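# Move TBS bottle from fridge to table, shut door

## Task

Remove the bottle marked TBS from the refrigerator sitting on the table, set it upright on the table top, and close the refrigerator's glass door. The remaining bottles must stay in place and the refrigerator must not be shifted. A glass beaker also on the table must end up still upright; hitting it hard, squeezing it, or letting it drop more than a few centimetres counts as failure. Nothing may end up fallen or left off the table.

## Robot and tools

ROBOT. Two arms, left_arm and right_arm. left_arm has a left five-finger hand, right_arm a right one. Base positions in the scene frame: left_arm (+0.020, +0.415, 0) m, right_arm (+0.016, -0.449, 0) m, each yawed very slightly. The scene frame has its origin at table-top height halfway between the arms, +x pointing out across the table, +y toward left_arm, +z up. Camera names do not follow image left/right.

FRAMES. Hand positions, orientations (end_effector_quat_wxyz), velocities and pose offsets all use each arm's own base axes. Fixed cameras and the table use the scene frame. Rotations are applied about the Hand target's position.

HAND POINT. A point 0.05 m in front of the palm and 0.15 m from the wrist flange along the fingers. Its +z runs along straight fingers, +y out of the palm, +x across the palm away from the thumb on the right hand (toward the thumb on the left hand). Straight fingers extend 0.06-0.07 m past the point; their centre lines sit 0.06 m behind it (-y). A bracket on the little-finger side of the wrist can strike things, and with fingers level the wrist can hang below the point and reach the table first. With the thumb turned in front of the palm, the hand grips objects about 0.035-0.065 m thick, handles down to about 0.025 m.

A ROW is 28 numbers, each in [-1, 1]: left_arm dx, dy, dz, rx, ry, rz, then left hand little, ring, middle, index, thumb_bend, thumb_turn, force_limit, speed; then the same 14 for right_arm. Always send all 28.
- dx..rz are OFFSETS (not poses) from that arm's Hand target as it stood when the action or move began, along its base axes. 1.0 = 0.6 m or 180 degrees; rx, ry, rz form one rotation vector. All zeros re-requests the current Hand target. Repeating an offset moves further.
- Finger and thumb numbers are absolute targets: +1 open/straight, -1 closed/curled; thumb_turn -1 puts the thumb opposite the fingers, +1 beside the palm.
- force_limit maps -1..+1 to about 0..10 N at the fingertip (0..15 N for the two thumb motors). speed rises from almost zero at -1 to full at +0.48 and above. For a gentle grip use speed -0.94 or lower.
- To keep a hand unchanged, resend the last eight numbers you sent for it; if none yet, send its hand_measured six values plus hand_force_limit and hand_speed.
- To grip harder, raise force_limit and send a target more closed than hand_measured; to loosen, send one more open.

TOOLS.
- execute_actions(actions, cameras): actions is a list of actions; each action is up to 15 rows, one per 1/30 s step; a short action holds its last row. Every row in an action counts from the same start pose. cameras: list of names, ["all"], or []; an empty actions list returns all images by default.
- move(target, speed, blend, stop_force, zero, blocking, cameras): target is one 28-number row or a list of up to 15 rows, each an offset from the Hand targets at the move's start (not chained). speed: m/s, 0.002-3.6, default 0.25, one value or one per target. blend: corner rounding in m per target, 0 = stop at each. stop_force: 3-120 N, ends an arm's path when its wrist sensor feels that much push against the motion; unreliable when the hand rotates and does not sense light tipping. zero (default true) re-zeros before the move. blocking=false returns early (not allowed with stop_force). Paths are straight and ignore obstacles; avoid paths near an arm's own base.
- wait(seconds 0-10, cameras); stop(cameras) brakes a running move.
- zoom_image(camera, region [x0, y0, x1, y1] pixels, at most 504 wide and high).
- show_instructions(): shows the reference pages.
- zero_wrist_force(arm): rezeroes that arm's wrist sensor.
- finished_scene(scene): ends the current scene, given by its number; irreversible.

CAMERAS: cam_head_left, cam_head_right, cam_high, cam_low, cam_left_wrist, cam_right_wrist, all 896x504.

RESULTS. Per arm: end_effector_position (m), quat, velocities (omitted when Joint velocities read within noise), Hand target (the commanded pose after clipping; the next offsets start here; the hand often rests a little short), hand_measured, hand_stopped_by (moving, target, force, stalled, fault), hand_load_n (positive = finger pushed open; near 0 after losing a grip), Wrist force and Wrist torque in the hand's axes plus the peak since last shown, joint positions and torques. A move adds a "move:" line: done, off_target, moving, held or fault, plus limits such as paced (pose clipped) or held (steps withheld). Done does not prove nothing was touched.

CAUTIONS. Orientation commands are clipped to 32 degrees from the measured orientation per step. A stopped arm keeps pushing; command it back off the contact. About 150 N of outside force, or joint torque at its load limit (wrist joints about 17-18 N m), halts the arm for 10 s; arms are stiff, so aim only slightly past contacts and move slowly near them. Keep the arms from pressing on each other and do not close one hand on the other's fingers. Motors heat while holding loads or straining: a MOTOR HOT line appears at 70 C, and at 85 C the arm brakes for 30-60 s. Handle the beaker and bottles gently, avoid knocking the fridge, and never release a moving object or let anything drop or leave the table. The scene must stay solved after the robot lets go.

Each tool is called after "Request:" by a JSON object that holds its "fn" and its "kwargs", one argument or row to a line.

Reference images:

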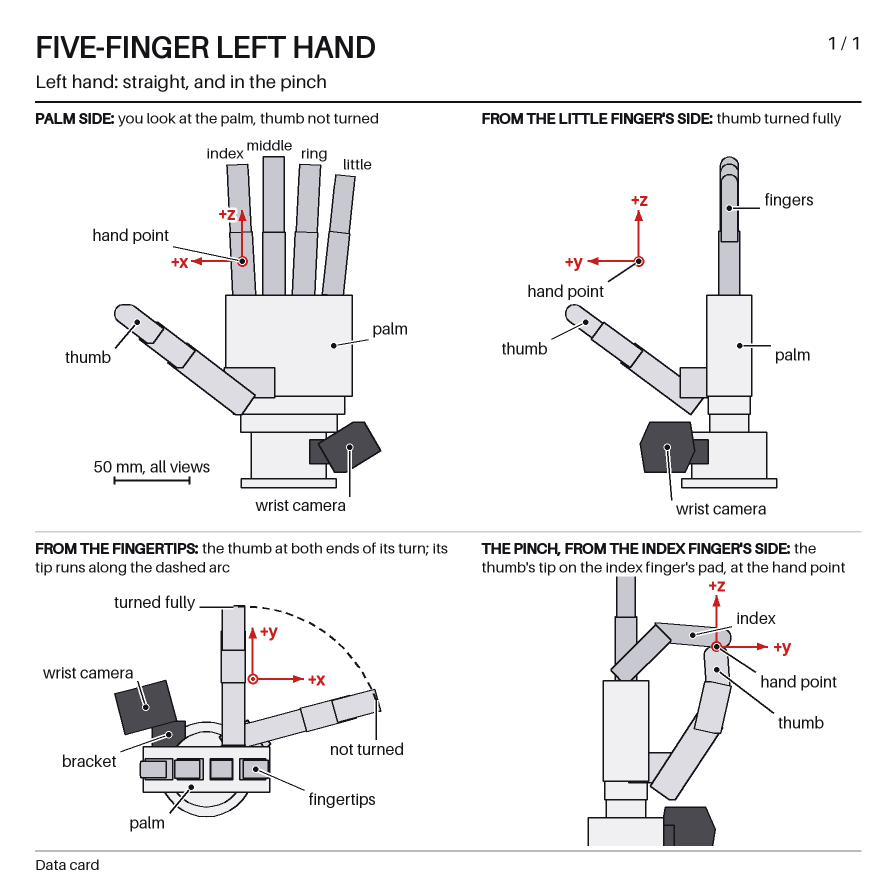

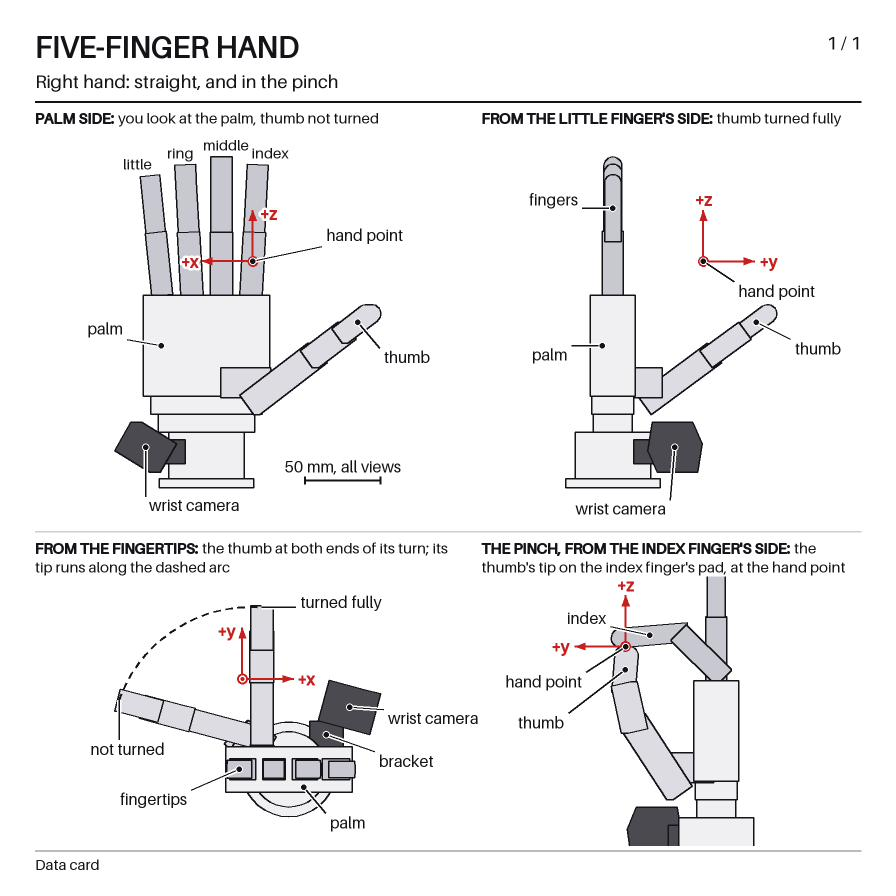

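## Session

Request:
{"fn": "execute_actions", "kwargs": {
  "actions": []
}}

Scene clock: 0.00 s.
left_arm: end_effector_position=(+0.4750, +0.0933, +0.2714) hand_measured=(+1.000, +1.000, +1.000, +1.000, +1.000, +1.000) hand_load_n=(+0.0, +0.0, +0.0, +0.0, +0.0, -0.5) hand_stopped_by=(target, target, target, target, target, target) hand_force_limit=0.00 hand_speed=-0.80 end_effector_quat_wxyz=(+0.531, +0.661, +0.522, -0.093) | right_arm: end_effector_position=(+0.2631, +0.3518, +0.1857) hand_measured=(+1.000, +1.000, +1.000, +1.000, +1.000, +1.000) hand_load_n=(+0.0, +0.0, +0.0, +0.0, +0.0, +0.0) hand_stopped_by=(target, target, target, target, target, target) hand_force_limit=0.00 hand_speed=-0.80 end_effector_quat_wxyz=(-0.550, +0.347, +0.704, +0.284)
Joint positions: left_arm=[4.195 -1.969 -1.928 1.471 -0.692 1.71] | right_arm=[-0.022 -1.048 2.153 1.662 0.693 -1.295]
Joint velocities: within noise
Joint torques (N m): no reading
Motor temperatures (°C): left_arm=[22 26 28 31 39 40] | right_arm=[34 34 31 37 30 30]
Wrist force (N): no reading
Wrist torque (N m): no reading
Wrist force, peak (N): no reading
Hand target: left_arm +0.4750, +0.0933, +0.2714; +0.531, +0.661, +0.522, -0.093 | right_arm +0.2631, +0.3518, +0.1857; -0.550, +0.347, +0.704, +0.284

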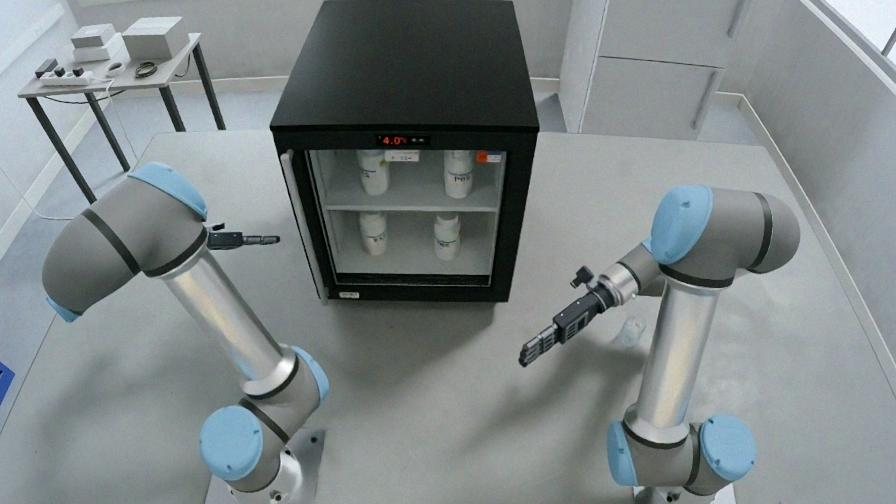

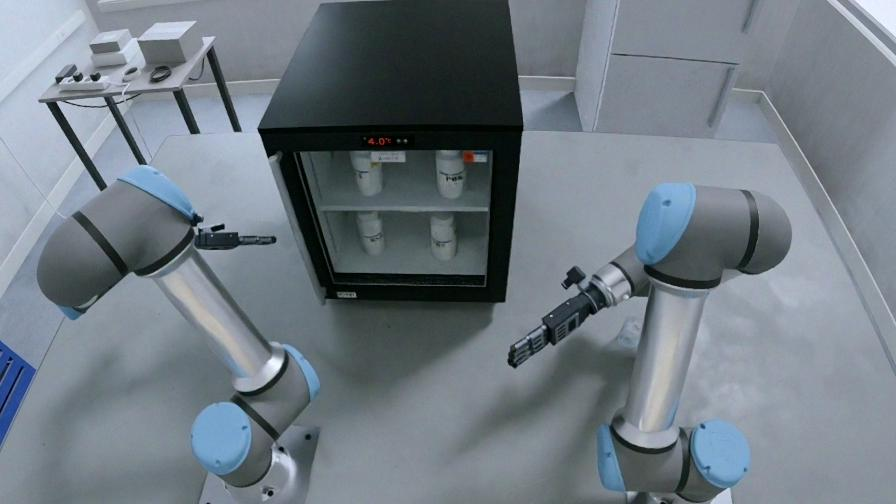

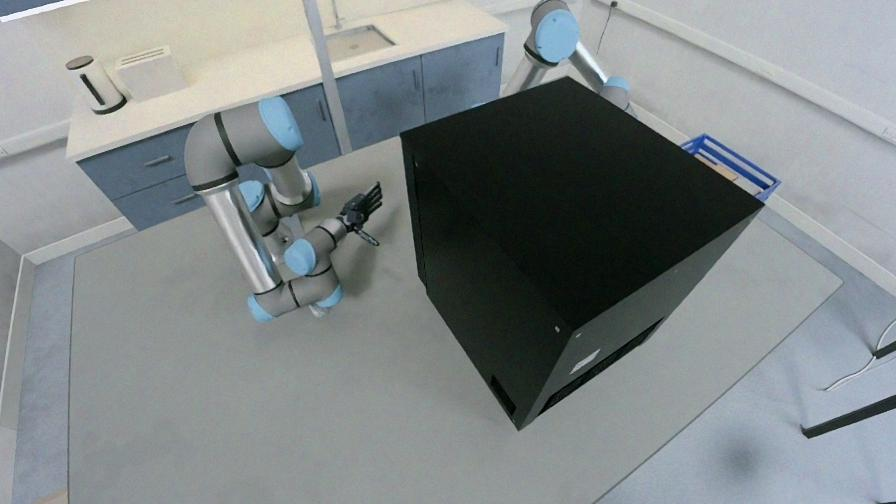

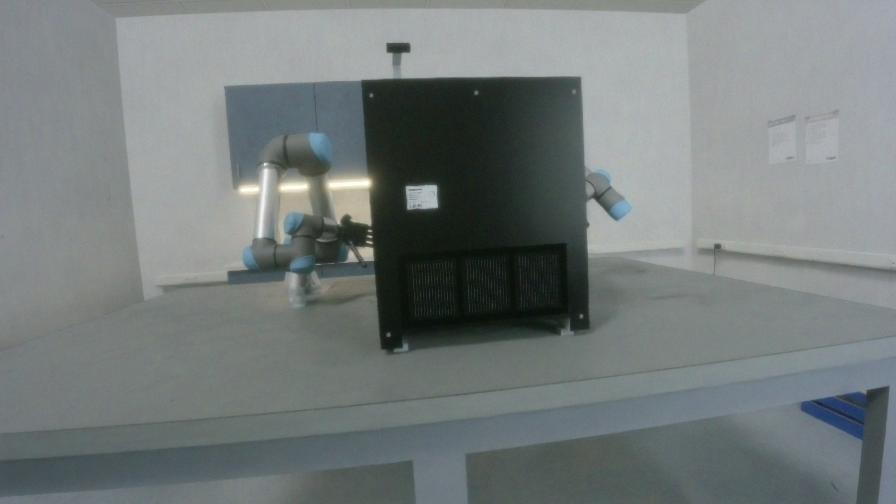

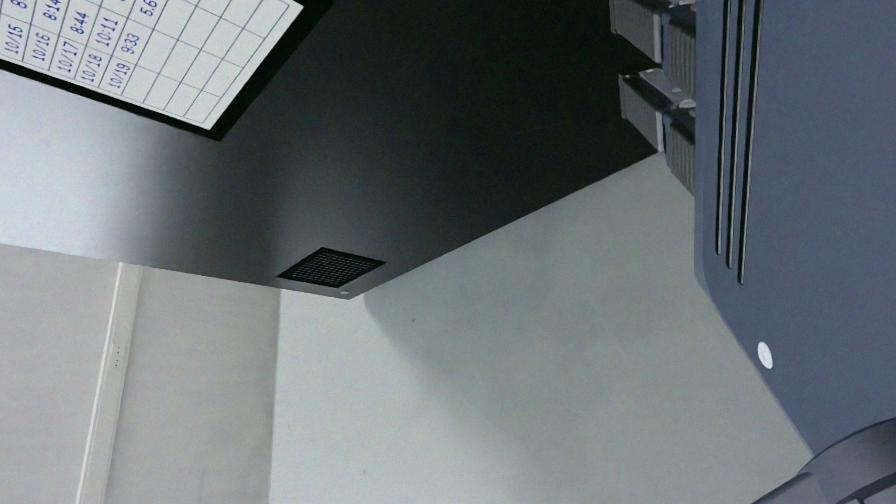

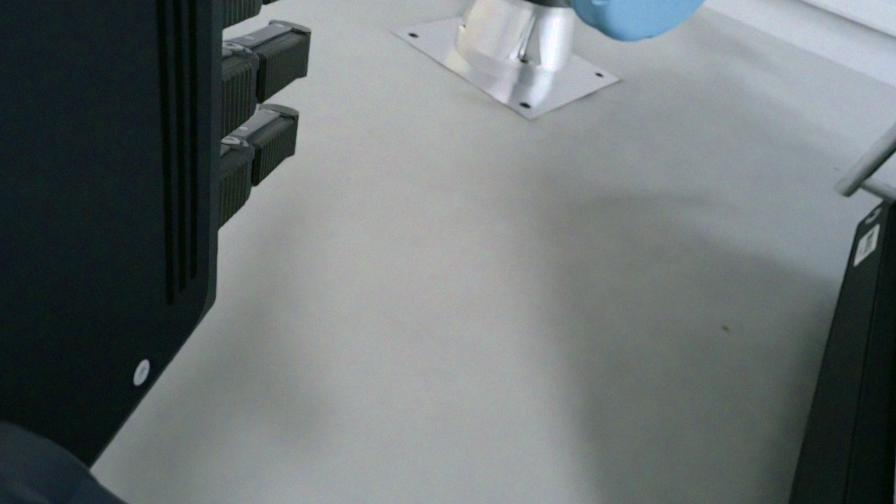

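Request:
{"fn": "zoom_image", "kwargs": {
  "camera": "cam_head_left",
  "region": [250, 110, 560, 310]
}}

Request:
{"fn": "zoom_image", "kwargs": {
  "camera": "cam_head_right",
  "region": [250, 110, 560, 310]
}}

Request:
{"fn": "zoom_image", "kwargs": {
  "camera": "cam_head_right",
  "region": [480, 180, 800, 400]
}}

Scaled by 1.626 from the camera's 896x504 image, which has a finer 1280x720 frame.

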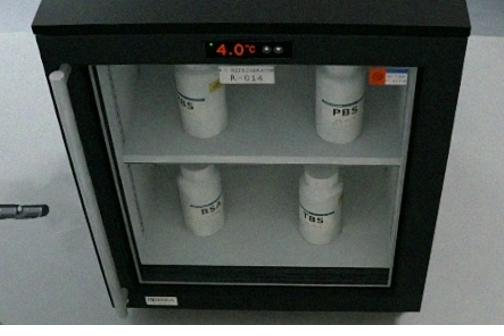

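Scaled by 1.626 from the camera's 896x504 image, which has a finer 1280x720 frame.

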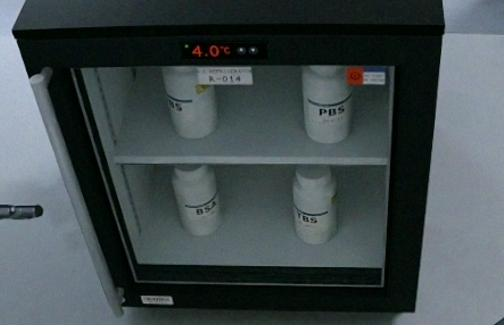

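Scaled by 1.575 from the camera's 896x504 image, which has a finer 1280x720 frame.

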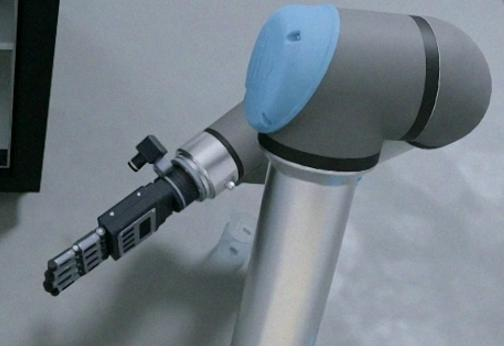

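Request:
{"fn": "zoom_image", "kwargs": {
  "camera": "cam_head_left",
  "region": [340, 140, 480, 270]
}}

Request:
{"fn": "zoom_image", "kwargs": {
  "camera": "cam_head_right",
  "region": [340, 140, 480, 270]
}}

Scaled by 3.600 from the camera's 896x504 image, which has a finer 1280x720 frame.

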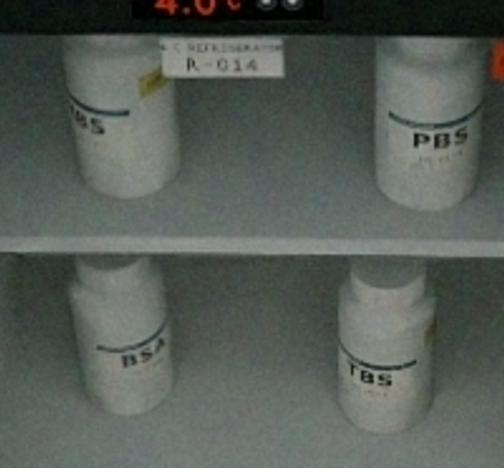

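Scaled by 3.600 from the camera's 896x504 image, which has a finer 1280x720 frame.

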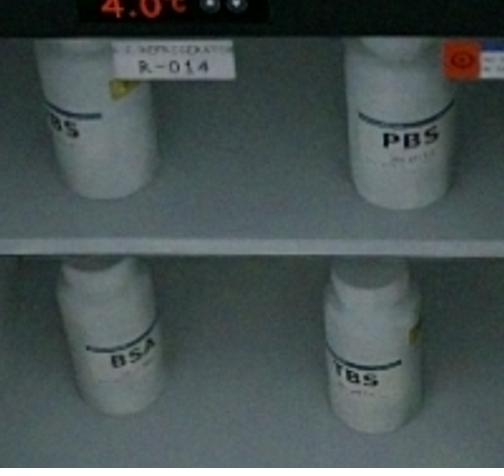

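Request:
{"fn": "zoom_image", "kwargs": {
  "camera": "cam_head_left",
  "region": [250, 100, 350, 200]
}}

Request:
{"fn": "zoom_image", "kwargs": {
  "camera": "cam_head_right",
  "region": [240, 100, 340, 200]
}}

Request:
{"fn": "zoom_image", "kwargs": {
  "camera": "cam_head_left",
  "region": [290, 220, 390, 320]
}}

Request:
{"fn": "zoom_image", "kwargs": {
  "camera": "cam_head_right",
  "region": [290, 220, 390, 320]
}}

Request:
{"fn": "zoom_image", "kwargs": {
  "camera": "cam_head_left",
  "region": [450, 110, 550, 210]
}}

Request:
{"fn": "zoom_image", "kwargs": {
  "camera": "cam_head_left",
  "region": [430, 220, 530, 320]
}}

Scaled by 5.040 from the camera's 896x504 image, which has a finer 1280x720 frame.

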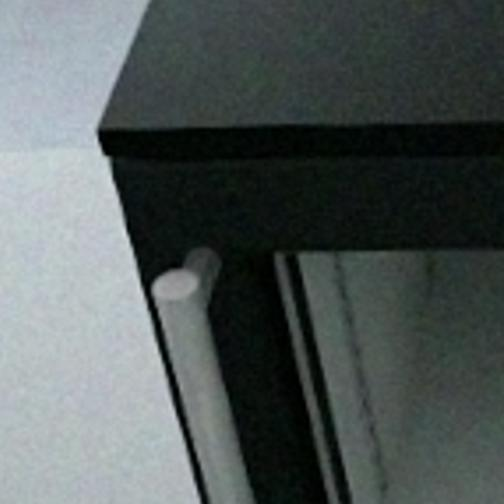

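Scaled by 5.040 from the camera's 896x504 image, which has a finer 1280x720 frame.

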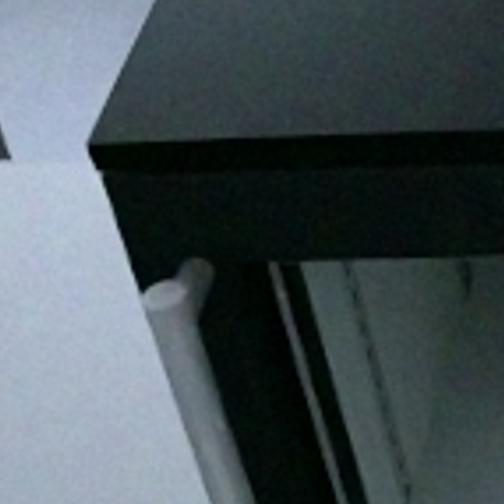

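Scaled by 5.040 from the camera's 896x504 image, which has a finer 1280x720 frame.

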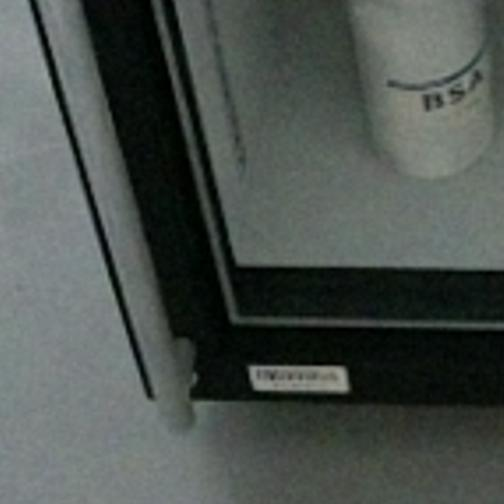

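Scaled by 5.040 from the camera's 896x504 image, which has a finer 1280x720 frame.

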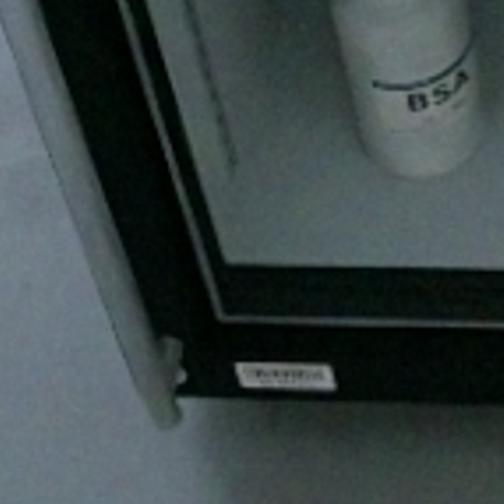

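Scaled by 5.040 from the camera's 896x504 image, which has a finer 1280x720 frame.

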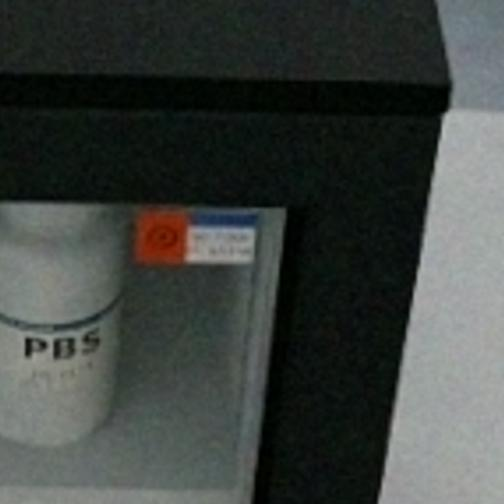

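Scaled by 5.040 from the camera's 896x504 image, which has a finer 1280x720 frame.

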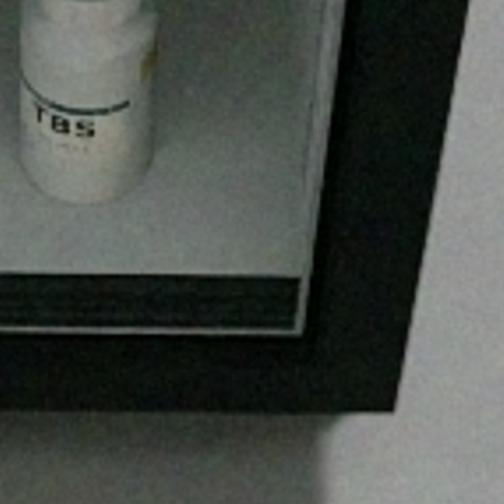

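Request:
{"fn": "move", "kwargs": {
  "target": [
    [0.0763,0.0612,0.0792,-0.0301,-0.0530,0.0702,1,1,1,1,1,1,0,-0.8,0,0,0.07,0,0,0,1,1,1,1,1,1,0,-0.8],
    [0.1325,0.1772,0.1908,-0.0714,-0.1256,0.1663,1,1,1,1,1,1,0,-0.8,0,0,0.14,0,0,0,1,1,1,1,1,1,0,-0.8],
    [0.1252,0.3147,0.2915,-0.1126,-0.1981,0.2624,1,1,1,1,1,1,0,-0.8,0,0,0.2,0,0,0,1,1,1,1,1,1,0,-0.8],
    [0.0785,0.4188,0.3503,-0.1436,-0.2526,0.3345,1,1,1,1,1,1,0,-0.8,0,0,0.25,0,0,0,1,1,1,1,1,1,0,-0.8]
  ],
  "speed": 0.5,
  "blend": [0.03,0.03,0.03,0],
  "cameras": ["cam_head_left","cam_right_wrist"]
}}

Scene clock: 294.27 s.
left_arm: end_effector_position=(+0.5222, +0.3445, +0.4816) hand_measured=(+1.000, +1.000, +1.000, +1.000, +1.000, +1.000) hand_load_n=(+0.0, +0.0, +0.0, +0.0, +0.0, +0.0) hand_stopped_by=(target, target, target, target, target, target) hand_force_limit=0.00 hand_speed=-0.80 end_effector_quat_wxyz=(+0.781, +0.179, +0.507, +0.319) | right_arm: end_effector_position=(+0.2631, +0.3518, +0.3358) hand_measured=(+1.000, +1.000, +1.000, +1.000, +1.000, +1.000) hand_load_n=(+0.0, +0.0, +0.0, +0.0, +0.0, +0.0) hand_stopped_by=(target, target, target, target, target, target) hand_force_limit=0.00 hand_speed=-0.80 end_effector_quat_wxyz=(-0.550, +0.347, +0.705, +0.284)
Joint positions: left_arm=[4.196 -1.968 -1.929 1.471 0.699 1.711] | right_arm=[-0.022 -1.369 2.055 2.081 0.693 -1.295]
Joint torques (N m): left_arm=[5 17.57 -1.66 1.64 2.88 -0.98] | right_arm=[-8.89 -10.68 1.57 1.03 0.59 -2.44]
Wrist force (N): left_arm=[0.1 0.2 -1.1] | right_arm=[0.1 -0.3 -0.2]
Wrist torque (N m): left_arm=[0.13 -0.15 -0.02] | right_arm=[-0.04 -0.02 -0.04]
Wrist force, peak (N): left_arm=[0.8 1.8 -1.5] | right_arm=[0.7 -0.5 -0.3]
Hand target: left_arm +0.5221, +0.3446, +0.4815; +0.781, +0.179, +0.507, +0.319 | right_arm +0.2631, +0.3518, +0.3357; -0.550, +0.347, +0.704, +0.284
Off the commanded pose: left_arm 0.000 m, 0 deg | right_arm 0.000 m, 0 deg.
move: done
camera_calibration:
cam_right_wrist: T_world_to_cam=[[0.723969, 0.648004, 0.236557, -0.49887], [0.591406, -0.406507, -0.696413, 0.220972], [-0.355117, 0.644083, -0.677532, 0.209947], [0, 0, 0, 1]] pos_world=[0.305038, 0.277873, 0.414145]
Images, in order (width x height): cam_head_left 896x504, cam_right_wrist 896x504.

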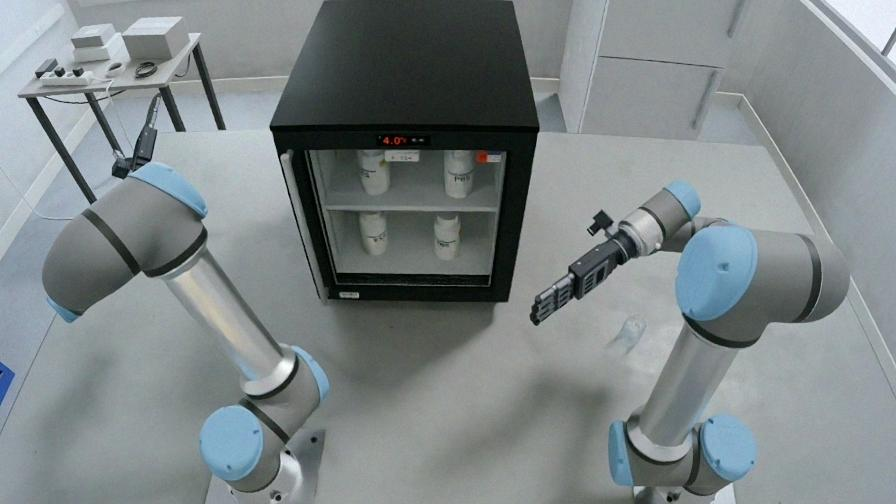

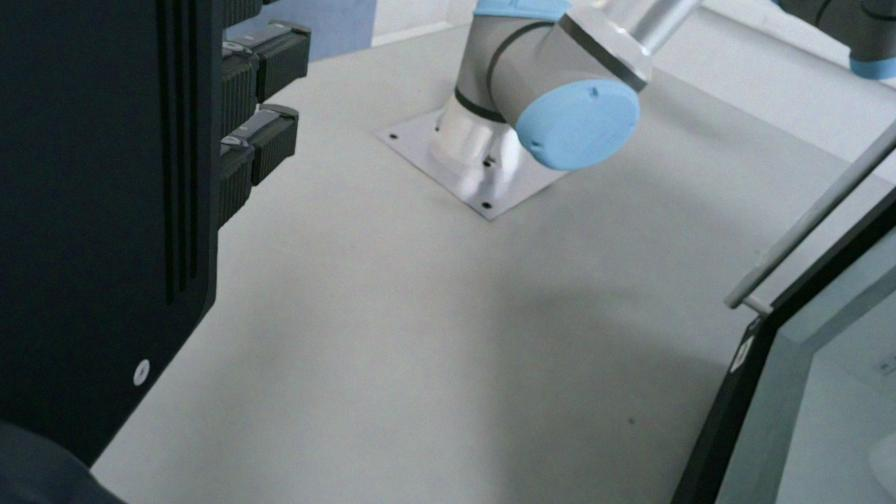

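Request:
{"fn": "zoom_image", "kwargs": {
  "camera": "cam_right_wrist",
  "region": [690, 90, 896, 390]
}}

Request:
{"fn": "zoom_image", "kwargs": {
  "camera": "cam_head_left",
  "region": [590, 300, 670, 370]
}}

Scaled by 1.680 from the camera's 896x504 image, which has a finer 1280x720 frame.

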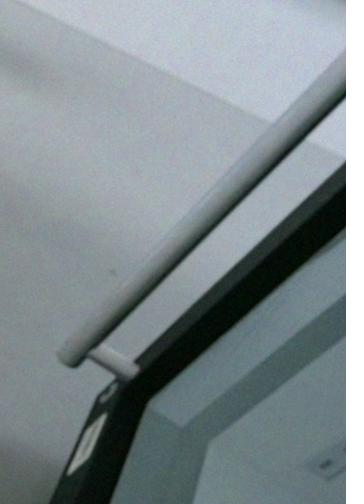

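Scaled by 6.300 from the camera's 896x504 image, which has a finer 1280x720 frame.

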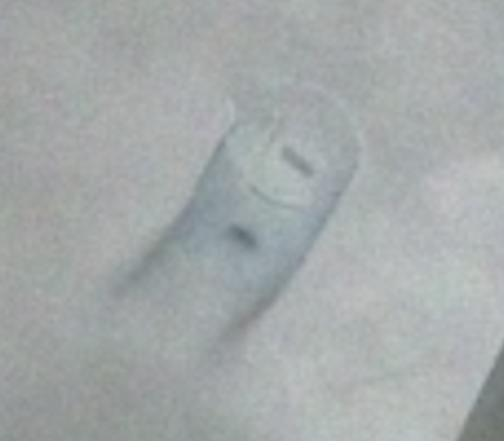

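Request:
{"fn": "zoom_image", "kwargs": {
  "camera": "cam_head_left",
  "region": [500, 170, 740, 340]
}}

Request:
{"fn": "zoom_image", "kwargs": {
  "camera": "cam_head_left",
  "region": [90, 70, 210, 190]
}}

Request:
{"fn": "zoom_image", "kwargs": {
  "camera": "cam_head_left",
  "region": [190, 380, 330, 504]
}}

Scaled by 2.100 from the camera's 896x504 image, which has a finer 1280x720 frame.

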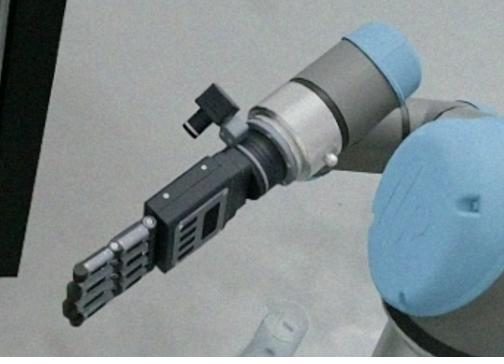

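Scaled by 4.200 from the camera's 896x504 image, which has a finer 1280x720 frame.

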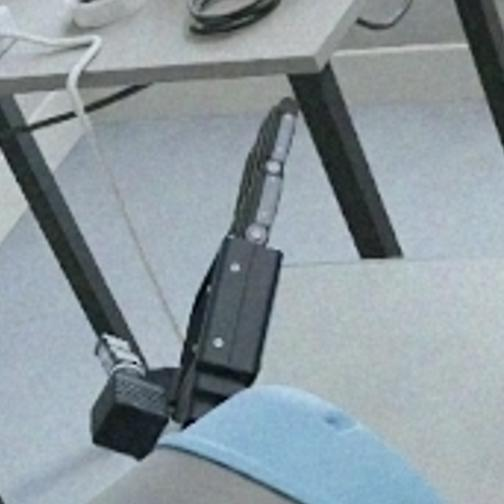

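Scaled by 3.600 from the camera's 896x504 image, which has a finer 1280x720 frame.

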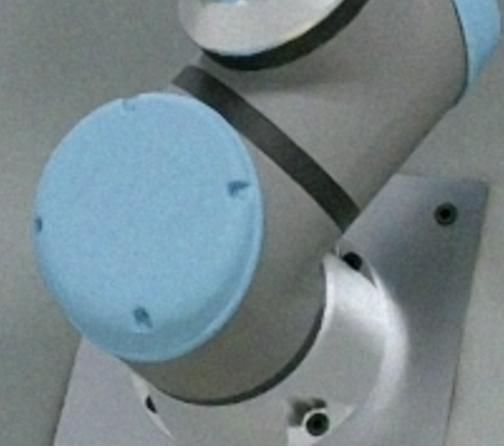

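Request:
{"fn": "move", "kwargs": {
  "target": [
    [-0.143,-0.2842,0.0922,0.2244,-0.1537,-0.0097,1,1,1,1,1,1,0,-0.8,0,0,0,0.0919,-0.0254,-0.0722,1,1,1,1,1,1,0,-0.8],
    [-0.3075,-0.4733,-0.3025,0.5887,-0.4513,-0.0835,1,1,1,1,1,1,0,-0.8,0,0,0,0.1838,-0.0508,-0.1445,1,1,1,1,1,1,0,-0.8]
  ],
  "speed": 0.35,
  "blend": [0.03,0],
  "cameras": ["cam_head_left","cam_head_right","cam_right_wrist","cam_left_wrist"]
}}

Scene clock: 410.83 s.
left_arm: end_effector_position=(+0.3376, +0.0605, +0.3002) hand_measured=(+1.000, +1.000, +1.000, +1.000, +1.000, +1.000) hand_load_n=(-0.5, +0.0, +0.0, +0.0, +0.0, +0.0) hand_stopped_by=(target, target, target, target, target, target) hand_force_limit=0.00 hand_speed=-0.80 end_effector_quat_wxyz=(+0.488, +0.511, -0.488, +0.511) | right_arm: end_effector_position=(+0.2630, +0.3519, +0.3357) hand_measured=(+1.000, +1.000, +1.000, +1.000, +1.000, +1.000) hand_load_n=(+0.0, +0.0, +0.0, +0.0, +0.0, +0.0) hand_stopped_by=(target, target, target, target, target, target) hand_force_limit=0.00 hand_speed=-0.80 end_effector_quat_wxyz=(+0.492, -0.302, -0.541, -0.611)
Joint positions: left_arm=[4.094 -1.904 -1.759 3.662 0.907 1.571] | right_arm=[-0.148 -1.431 2.742 2.483 0.392 -2.57]
Joint torques (N m): left_arm=[5.28 19.68 35.16 1.23 -1 0.51] | right_arm=[-1.31 -3.79 -19.59 -2.26 1.29 0.05]
Wrist force (N): left_arm=[0.0 0.7 -0.5] | right_arm=[0.1 -0.1 -0.2]
Wrist torque (N m): left_arm=[0.09 -0.39 -0.15] | right_arm=[0.09 -0.08 0.01]
Wrist force, peak (N): left_arm=[-0.4 1.5 -1.9] | right_arm=[-0.9 0.8 -0.6]
Hand target: left_arm +0.3376, +0.0606, +0.3000; +0.488, +0.511, -0.488, +0.511 | right_arm +0.2631, +0.3518, +0.3357; +0.492, -0.302, -0.541, -0.611
Off the commanded pose: left_arm 0.000 m, 0 deg | right_arm 0.000 m, 0 deg.
move: done
camera_calibration:
cam_left_wrist: T_world_to_cam=[[0.968592, 0.0407525, 0.245294, -0.405391], [-0.226964, 0.547864, 0.805191, -0.208283], [-0.101574, -0.835574, 0.539906, 0.0377627], [0, 0, 0, 1]] pos_world=[0.349221, 0.162185, 0.246759]
cam_right_wrist: T_world_to_cam=[[0.819084, 0.0351148, 0.572598, -0.420948], [0.564154, -0.230387, -0.792876, 0.198619], [0.104077, 0.972465, -0.208516, -0.183938], [0, 0, 0, 1]] pos_world=[0.251884, 0.239414, 0.36016]
Images, in order (width x height): cam_head_left 896x504, cam_head_right 896x504, cam_left_wrist 896x504, cam_right_wrist 896x504.

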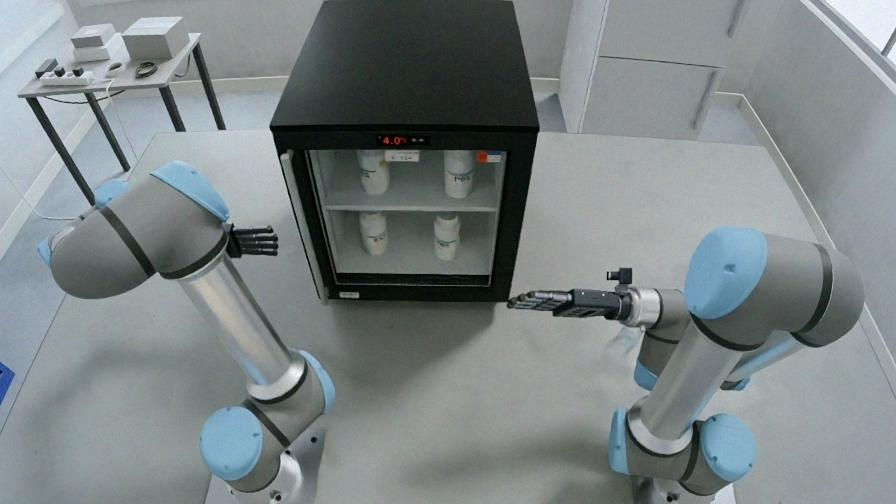

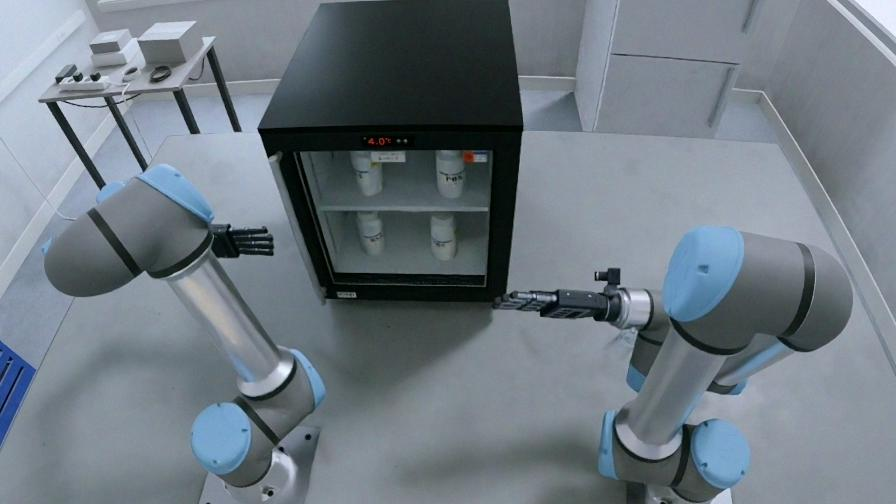

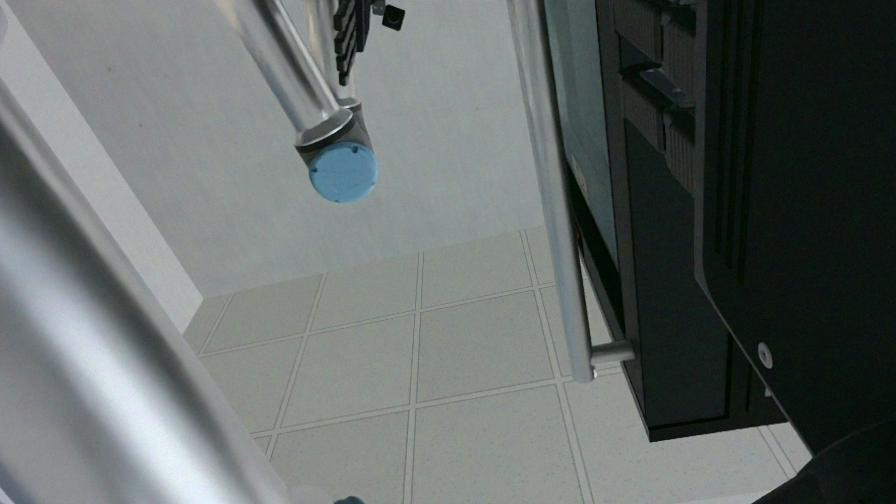

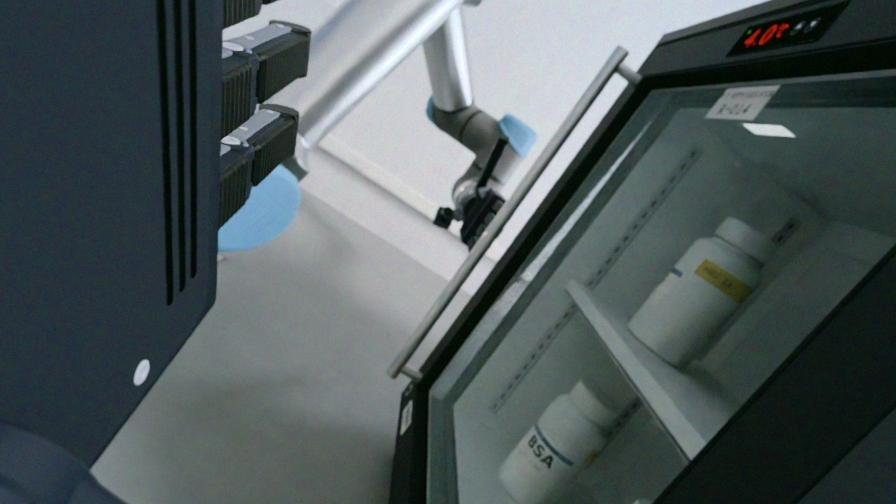

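Request:
{"fn": "zoom_image", "kwargs": {
  "camera": "cam_right_wrist",
  "region": [400, 120, 620, 300]
}}

Request:
{"fn": "zoom_image", "kwargs": {
  "camera": "cam_left_wrist",
  "region": [480, 0, 720, 460]
}}

Scaled by 2.291 from the camera's 896x504 image, which has a finer 1280x720 frame.

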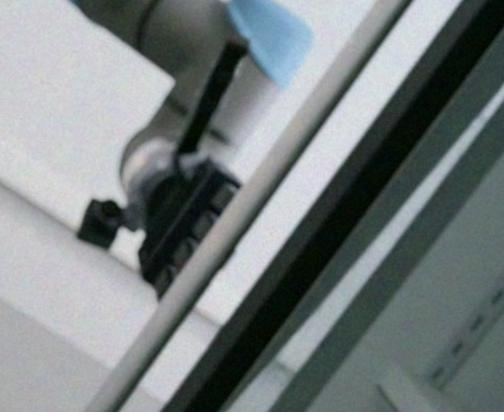

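Scaled by 1.096 from the camera's 896x504 image, which has a finer 1280x720 frame.

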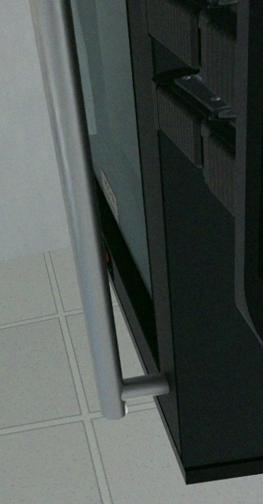

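Request:
{"fn": "move", "kwargs": {
  "target": [-0.0037,-0.0833,0,0,0,0,1,1,1,1,1,1,0,-0.8,0,0,0,0,0,0,1,1,1,1,1,1,0,-0.8],
  "speed": 0.1,
  "cameras": ["cam_left_wrist","cam_right_wrist"]
}}

Request:
{"fn": "zoom_image", "kwargs": {
  "camera": "cam_right_wrist",
  "region": [400, 120, 620, 300]
}}

Request:
{"fn": "zoom_image", "kwargs": {
  "camera": "cam_left_wrist",
  "region": [480, 0, 720, 200]
}}

Scene clock: 438.80 s.
left_arm: end_effector_position=(+0.3354, +0.0106, +0.3000) hand_measured=(+1.000, +1.000, +1.000, +1.000, +1.000, +1.000) hand_load_n=(+0.0, +0.0, +0.0, +0.0, +0.0, +0.0) hand_stopped_by=(target, target, target, target, target, target) hand_force_limit=0.00 hand_speed=-0.80 end_effector_quat_wxyz=(+0.488, +0.511, -0.489, +0.511) | right_arm: end_effector_position=(+0.2631, +0.3518, +0.3357) hand_measured=(+1.000, +1.000, +1.000, +1.000, +1.000, +1.000) hand_load_n=(+0.0, +0.0, +0.0, +0.0, +0.0, +0.0) hand_stopped_by=(target, target, target, target, target, target) hand_force_limit=0.00 hand_speed=-0.80 end_effector_quat_wxyz=(+0.492, -0.302, -0.541, -0.611)
Joint positions: left_arm=[4.033 -1.835 -1.853 3.688 0.845 1.571] | right_arm=[-0.149 -1.431 2.742 2.483 0.392 -2.57]
Joint torques (N m): left_arm=[2.07 13.66 33.82 -3.75 1.29 -1.02] | right_arm=[-9.41 -2.67 -20.6 -2.15 1.7 -0.52]
Wrist force (N): left_arm=[-0.1 0.8 -0.8] | right_arm=[-0.1 0.1 -0.1]
Wrist torque (N m): left_arm=[0.10 -0.36 -0.14] | right_arm=[0.11 -0.05 0.01]
Wrist force, peak (N): left_arm=[-0.5 0.4 -2.3] | right_arm=[0.7 0.0 -0.3]
Hand target: left_arm +0.3354, +0.0106, +0.3000; +0.488, +0.511, -0.488, +0.511 | right_arm +0.2631, +0.3518, +0.3357; +0.492, -0.302, -0.541, -0.611
Off the commanded pose: left_arm 0.000 m, 0 deg | right_arm 0.000 m, 0 deg.
move: done
camera_calibration:
cam_left_wrist: T_world_to_cam=[[0.968446, 0.0406416, 0.245887, -0.401283], [-0.22745, 0.547428, 0.80535, -0.181184], [-0.101875, -0.835865, 0.539399, -0.00384206], [0, 0, 0, 1]] pos_world=[0.347019, 0.112283, 0.246659]
cam_right_wrist: T_world_to_cam=[[0.81907, 0.0349794, 0.572627, -0.421001], [0.564156, -0.230365, -0.792881, 0.198536], [0.104179, 0.972475, -0.208419, -0.183913], [0, 0, 0, 1]] pos_world=[0.251984, 0.239313, 0.36016]
Images, in order (width x height): cam_left_wrist 896x504, cam_right_wrist 896x504.

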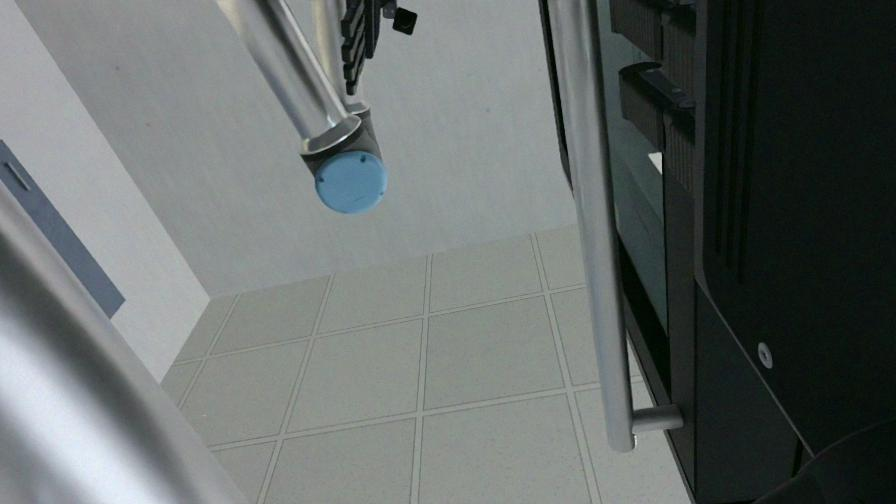

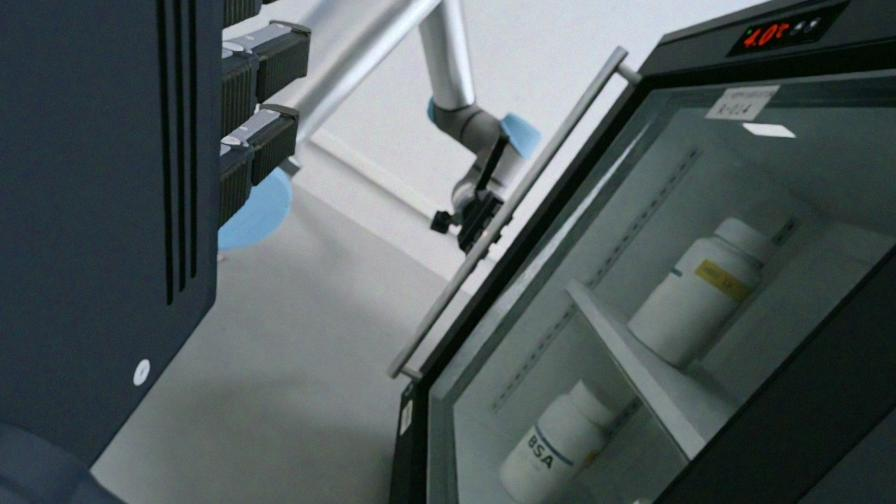

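Scaled by 2.291 from the camera's 896x504 image, which has a finer 1280x720 frame.

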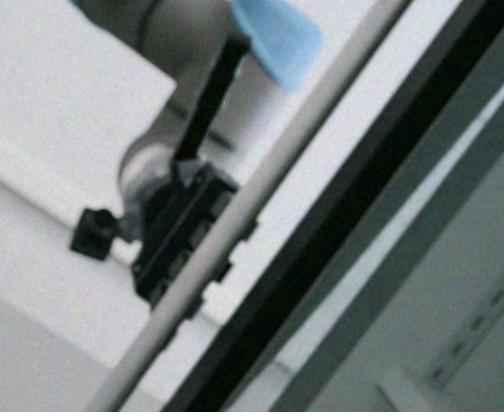

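Scaled by 2.100 from the camera's 896x504 image, which has a finer 1280x720 frame.

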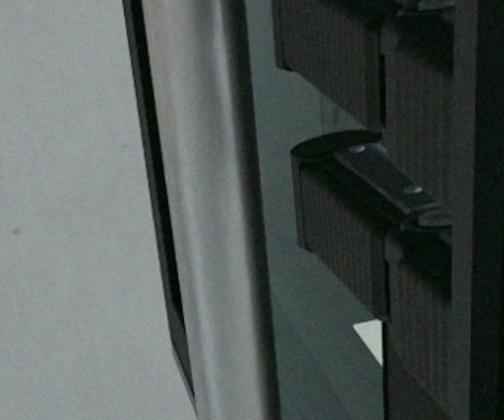

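Request:
{"fn": "move", "kwargs": {
  "target": [0.0075,-0.012,0,0,0,0,1,1,1,1,1,1,0,-0.8,0,0,0,0,0,0,1,1,1,1,1,1,0,-0.8],
  "speed": 0.1,
  "cameras": ["cam_left_wrist","cam_right_wrist"]
}}

Request:
{"fn": "zoom_image", "kwargs": {
  "camera": "cam_right_wrist",
  "region": [450, 180, 560, 280]
}}

Request:
{"fn": "zoom_image", "kwargs": {
  "camera": "cam_left_wrist",
  "region": [480, 0, 720, 200]
}}

Scene clock: 449.63 s.
left_arm: end_effector_position=(+0.3400, +0.0033, +0.3000) hand_measured=(+1.000, +1.000, +1.000, +1.000, +1.000, +1.000) hand_load_n=(+0.0, +0.0, +0.0, +0.0, +0.0, +0.0) hand_stopped_by=(target, target, target, target, target, target) hand_force_limit=0.00 hand_speed=-0.80 end_effector_quat_wxyz=(+0.488, +0.511, -0.488, +0.511) | right_arm: end_effector_position=(+0.2631, +0.3518, +0.3357) hand_measured=(+1.000, +1.000, +1.000, +1.000, +1.000, +1.000) hand_load_n=(+0.0, +0.0, +0.0, +0.0, +0.0, +0.0) hand_stopped_by=(target, target, target, target, target, target) hand_force_limit=0.00 hand_speed=-0.80 end_effector_quat_wxyz=(+0.492, -0.302, -0.541, -0.611)
Joint positions: left_arm=[4.015 -1.835 -1.854 3.688 0.827 1.571] | right_arm=[-0.149 -1.431 2.742 2.483 0.392 -2.57]
Joint torques (N m): left_arm=[4.51 44.93 0.71 1.3 1.35 -1.03] | right_arm=[-8.97 -2.84 -21.35 -3.06 1.72 2.41]
Wrist force (N): left_arm=[-0.1 1.1 -0.6] | right_arm=[0.1 -0.1 -0.2]
Wrist torque (N m): left_arm=[0.13 -0.35 -0.15] | right_arm=[0.09 -0.08 0.01]
Wrist force, peak (N): left_arm=[-0.1 1.1 -1.1] | right_arm=[0.2 0.0 -0.8]
Hand target: left_arm +0.3399, +0.0034, +0.3000; +0.488, +0.511, -0.488, +0.511 | right_arm +0.2631, +0.3518, +0.3357; +0.492, -0.302, -0.541, -0.611
Off the commanded pose: left_arm 0.000 m, 0 deg | right_arm 0.000 m, 0 deg.
move: done
camera_calibration:
cam_left_wrist: T_world_to_cam=[[0.968492, 0.0407731, 0.245686, -0.405426], [-0.227344, 0.547507, 0.805326, -0.176236], [-0.101679, -0.835807, 0.539526, -0.0094974], [0, 0, 0, 1]] pos_world=[0.35162, 0.105083, 0.246659]
cam_right_wrist: T_world_to_cam=[[0.81907, 0.0349794, 0.572627, -0.421001], [0.564156, -0.230365, -0.792881, 0.198536], [0.104179, 0.972475, -0.208419, -0.183913], [0, 0, 0, 1]] pos_world=[0.251984, 0.239313, 0.36016]
Images, in order (width x height): cam_left_wrist 896x504, cam_right_wrist 896x504.

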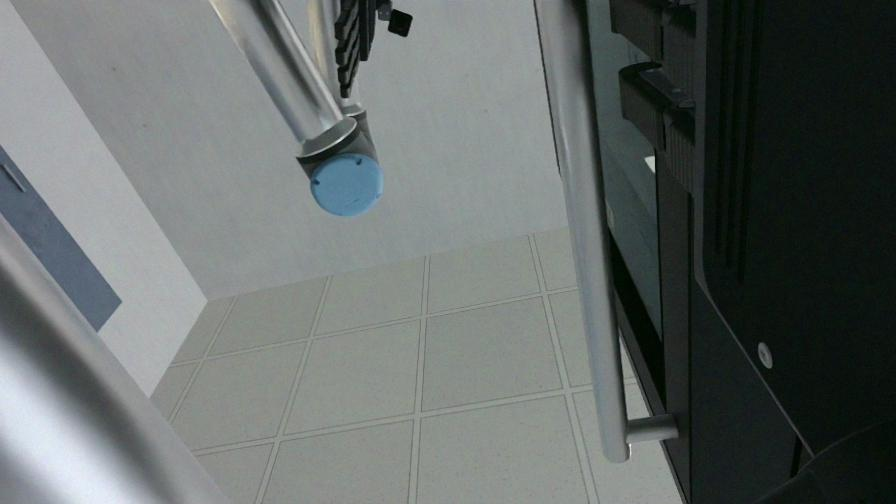

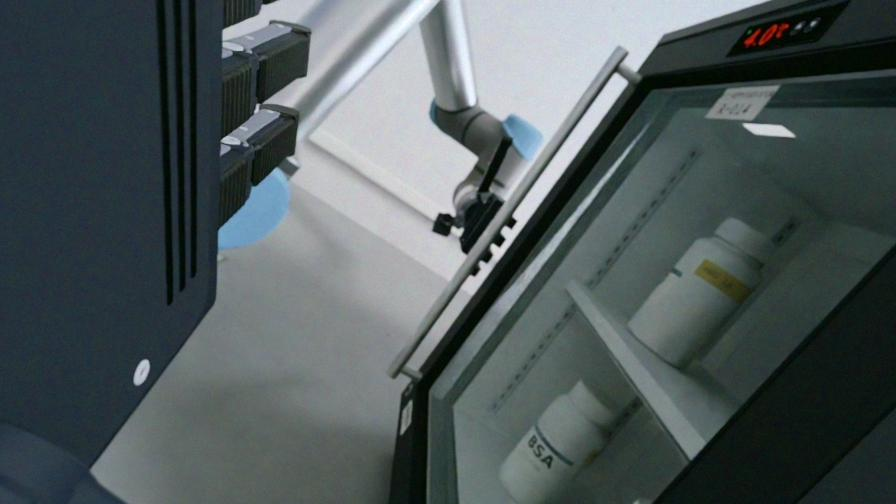

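Scaled by 4.582 from the camera's 896x504 image, which has a finer 1280x720 frame.

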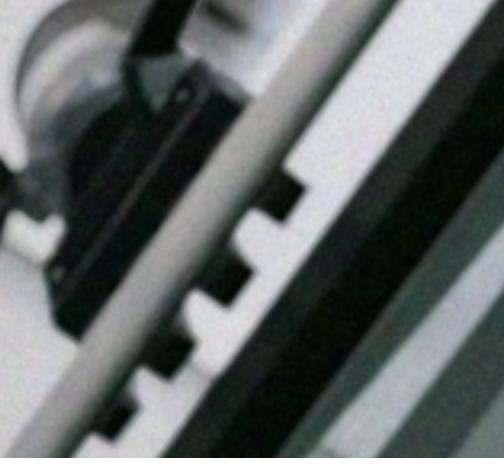

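Scaled by 2.100 from the camera's 896x504 image, which has a finer 1280x720 frame.

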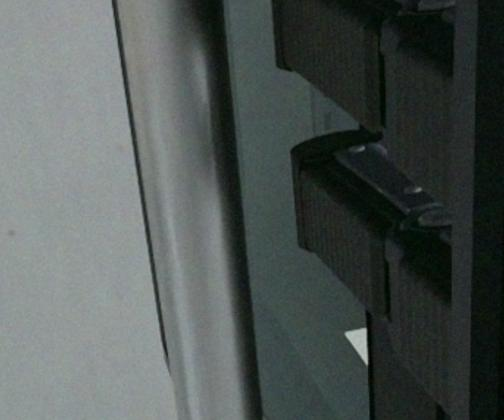

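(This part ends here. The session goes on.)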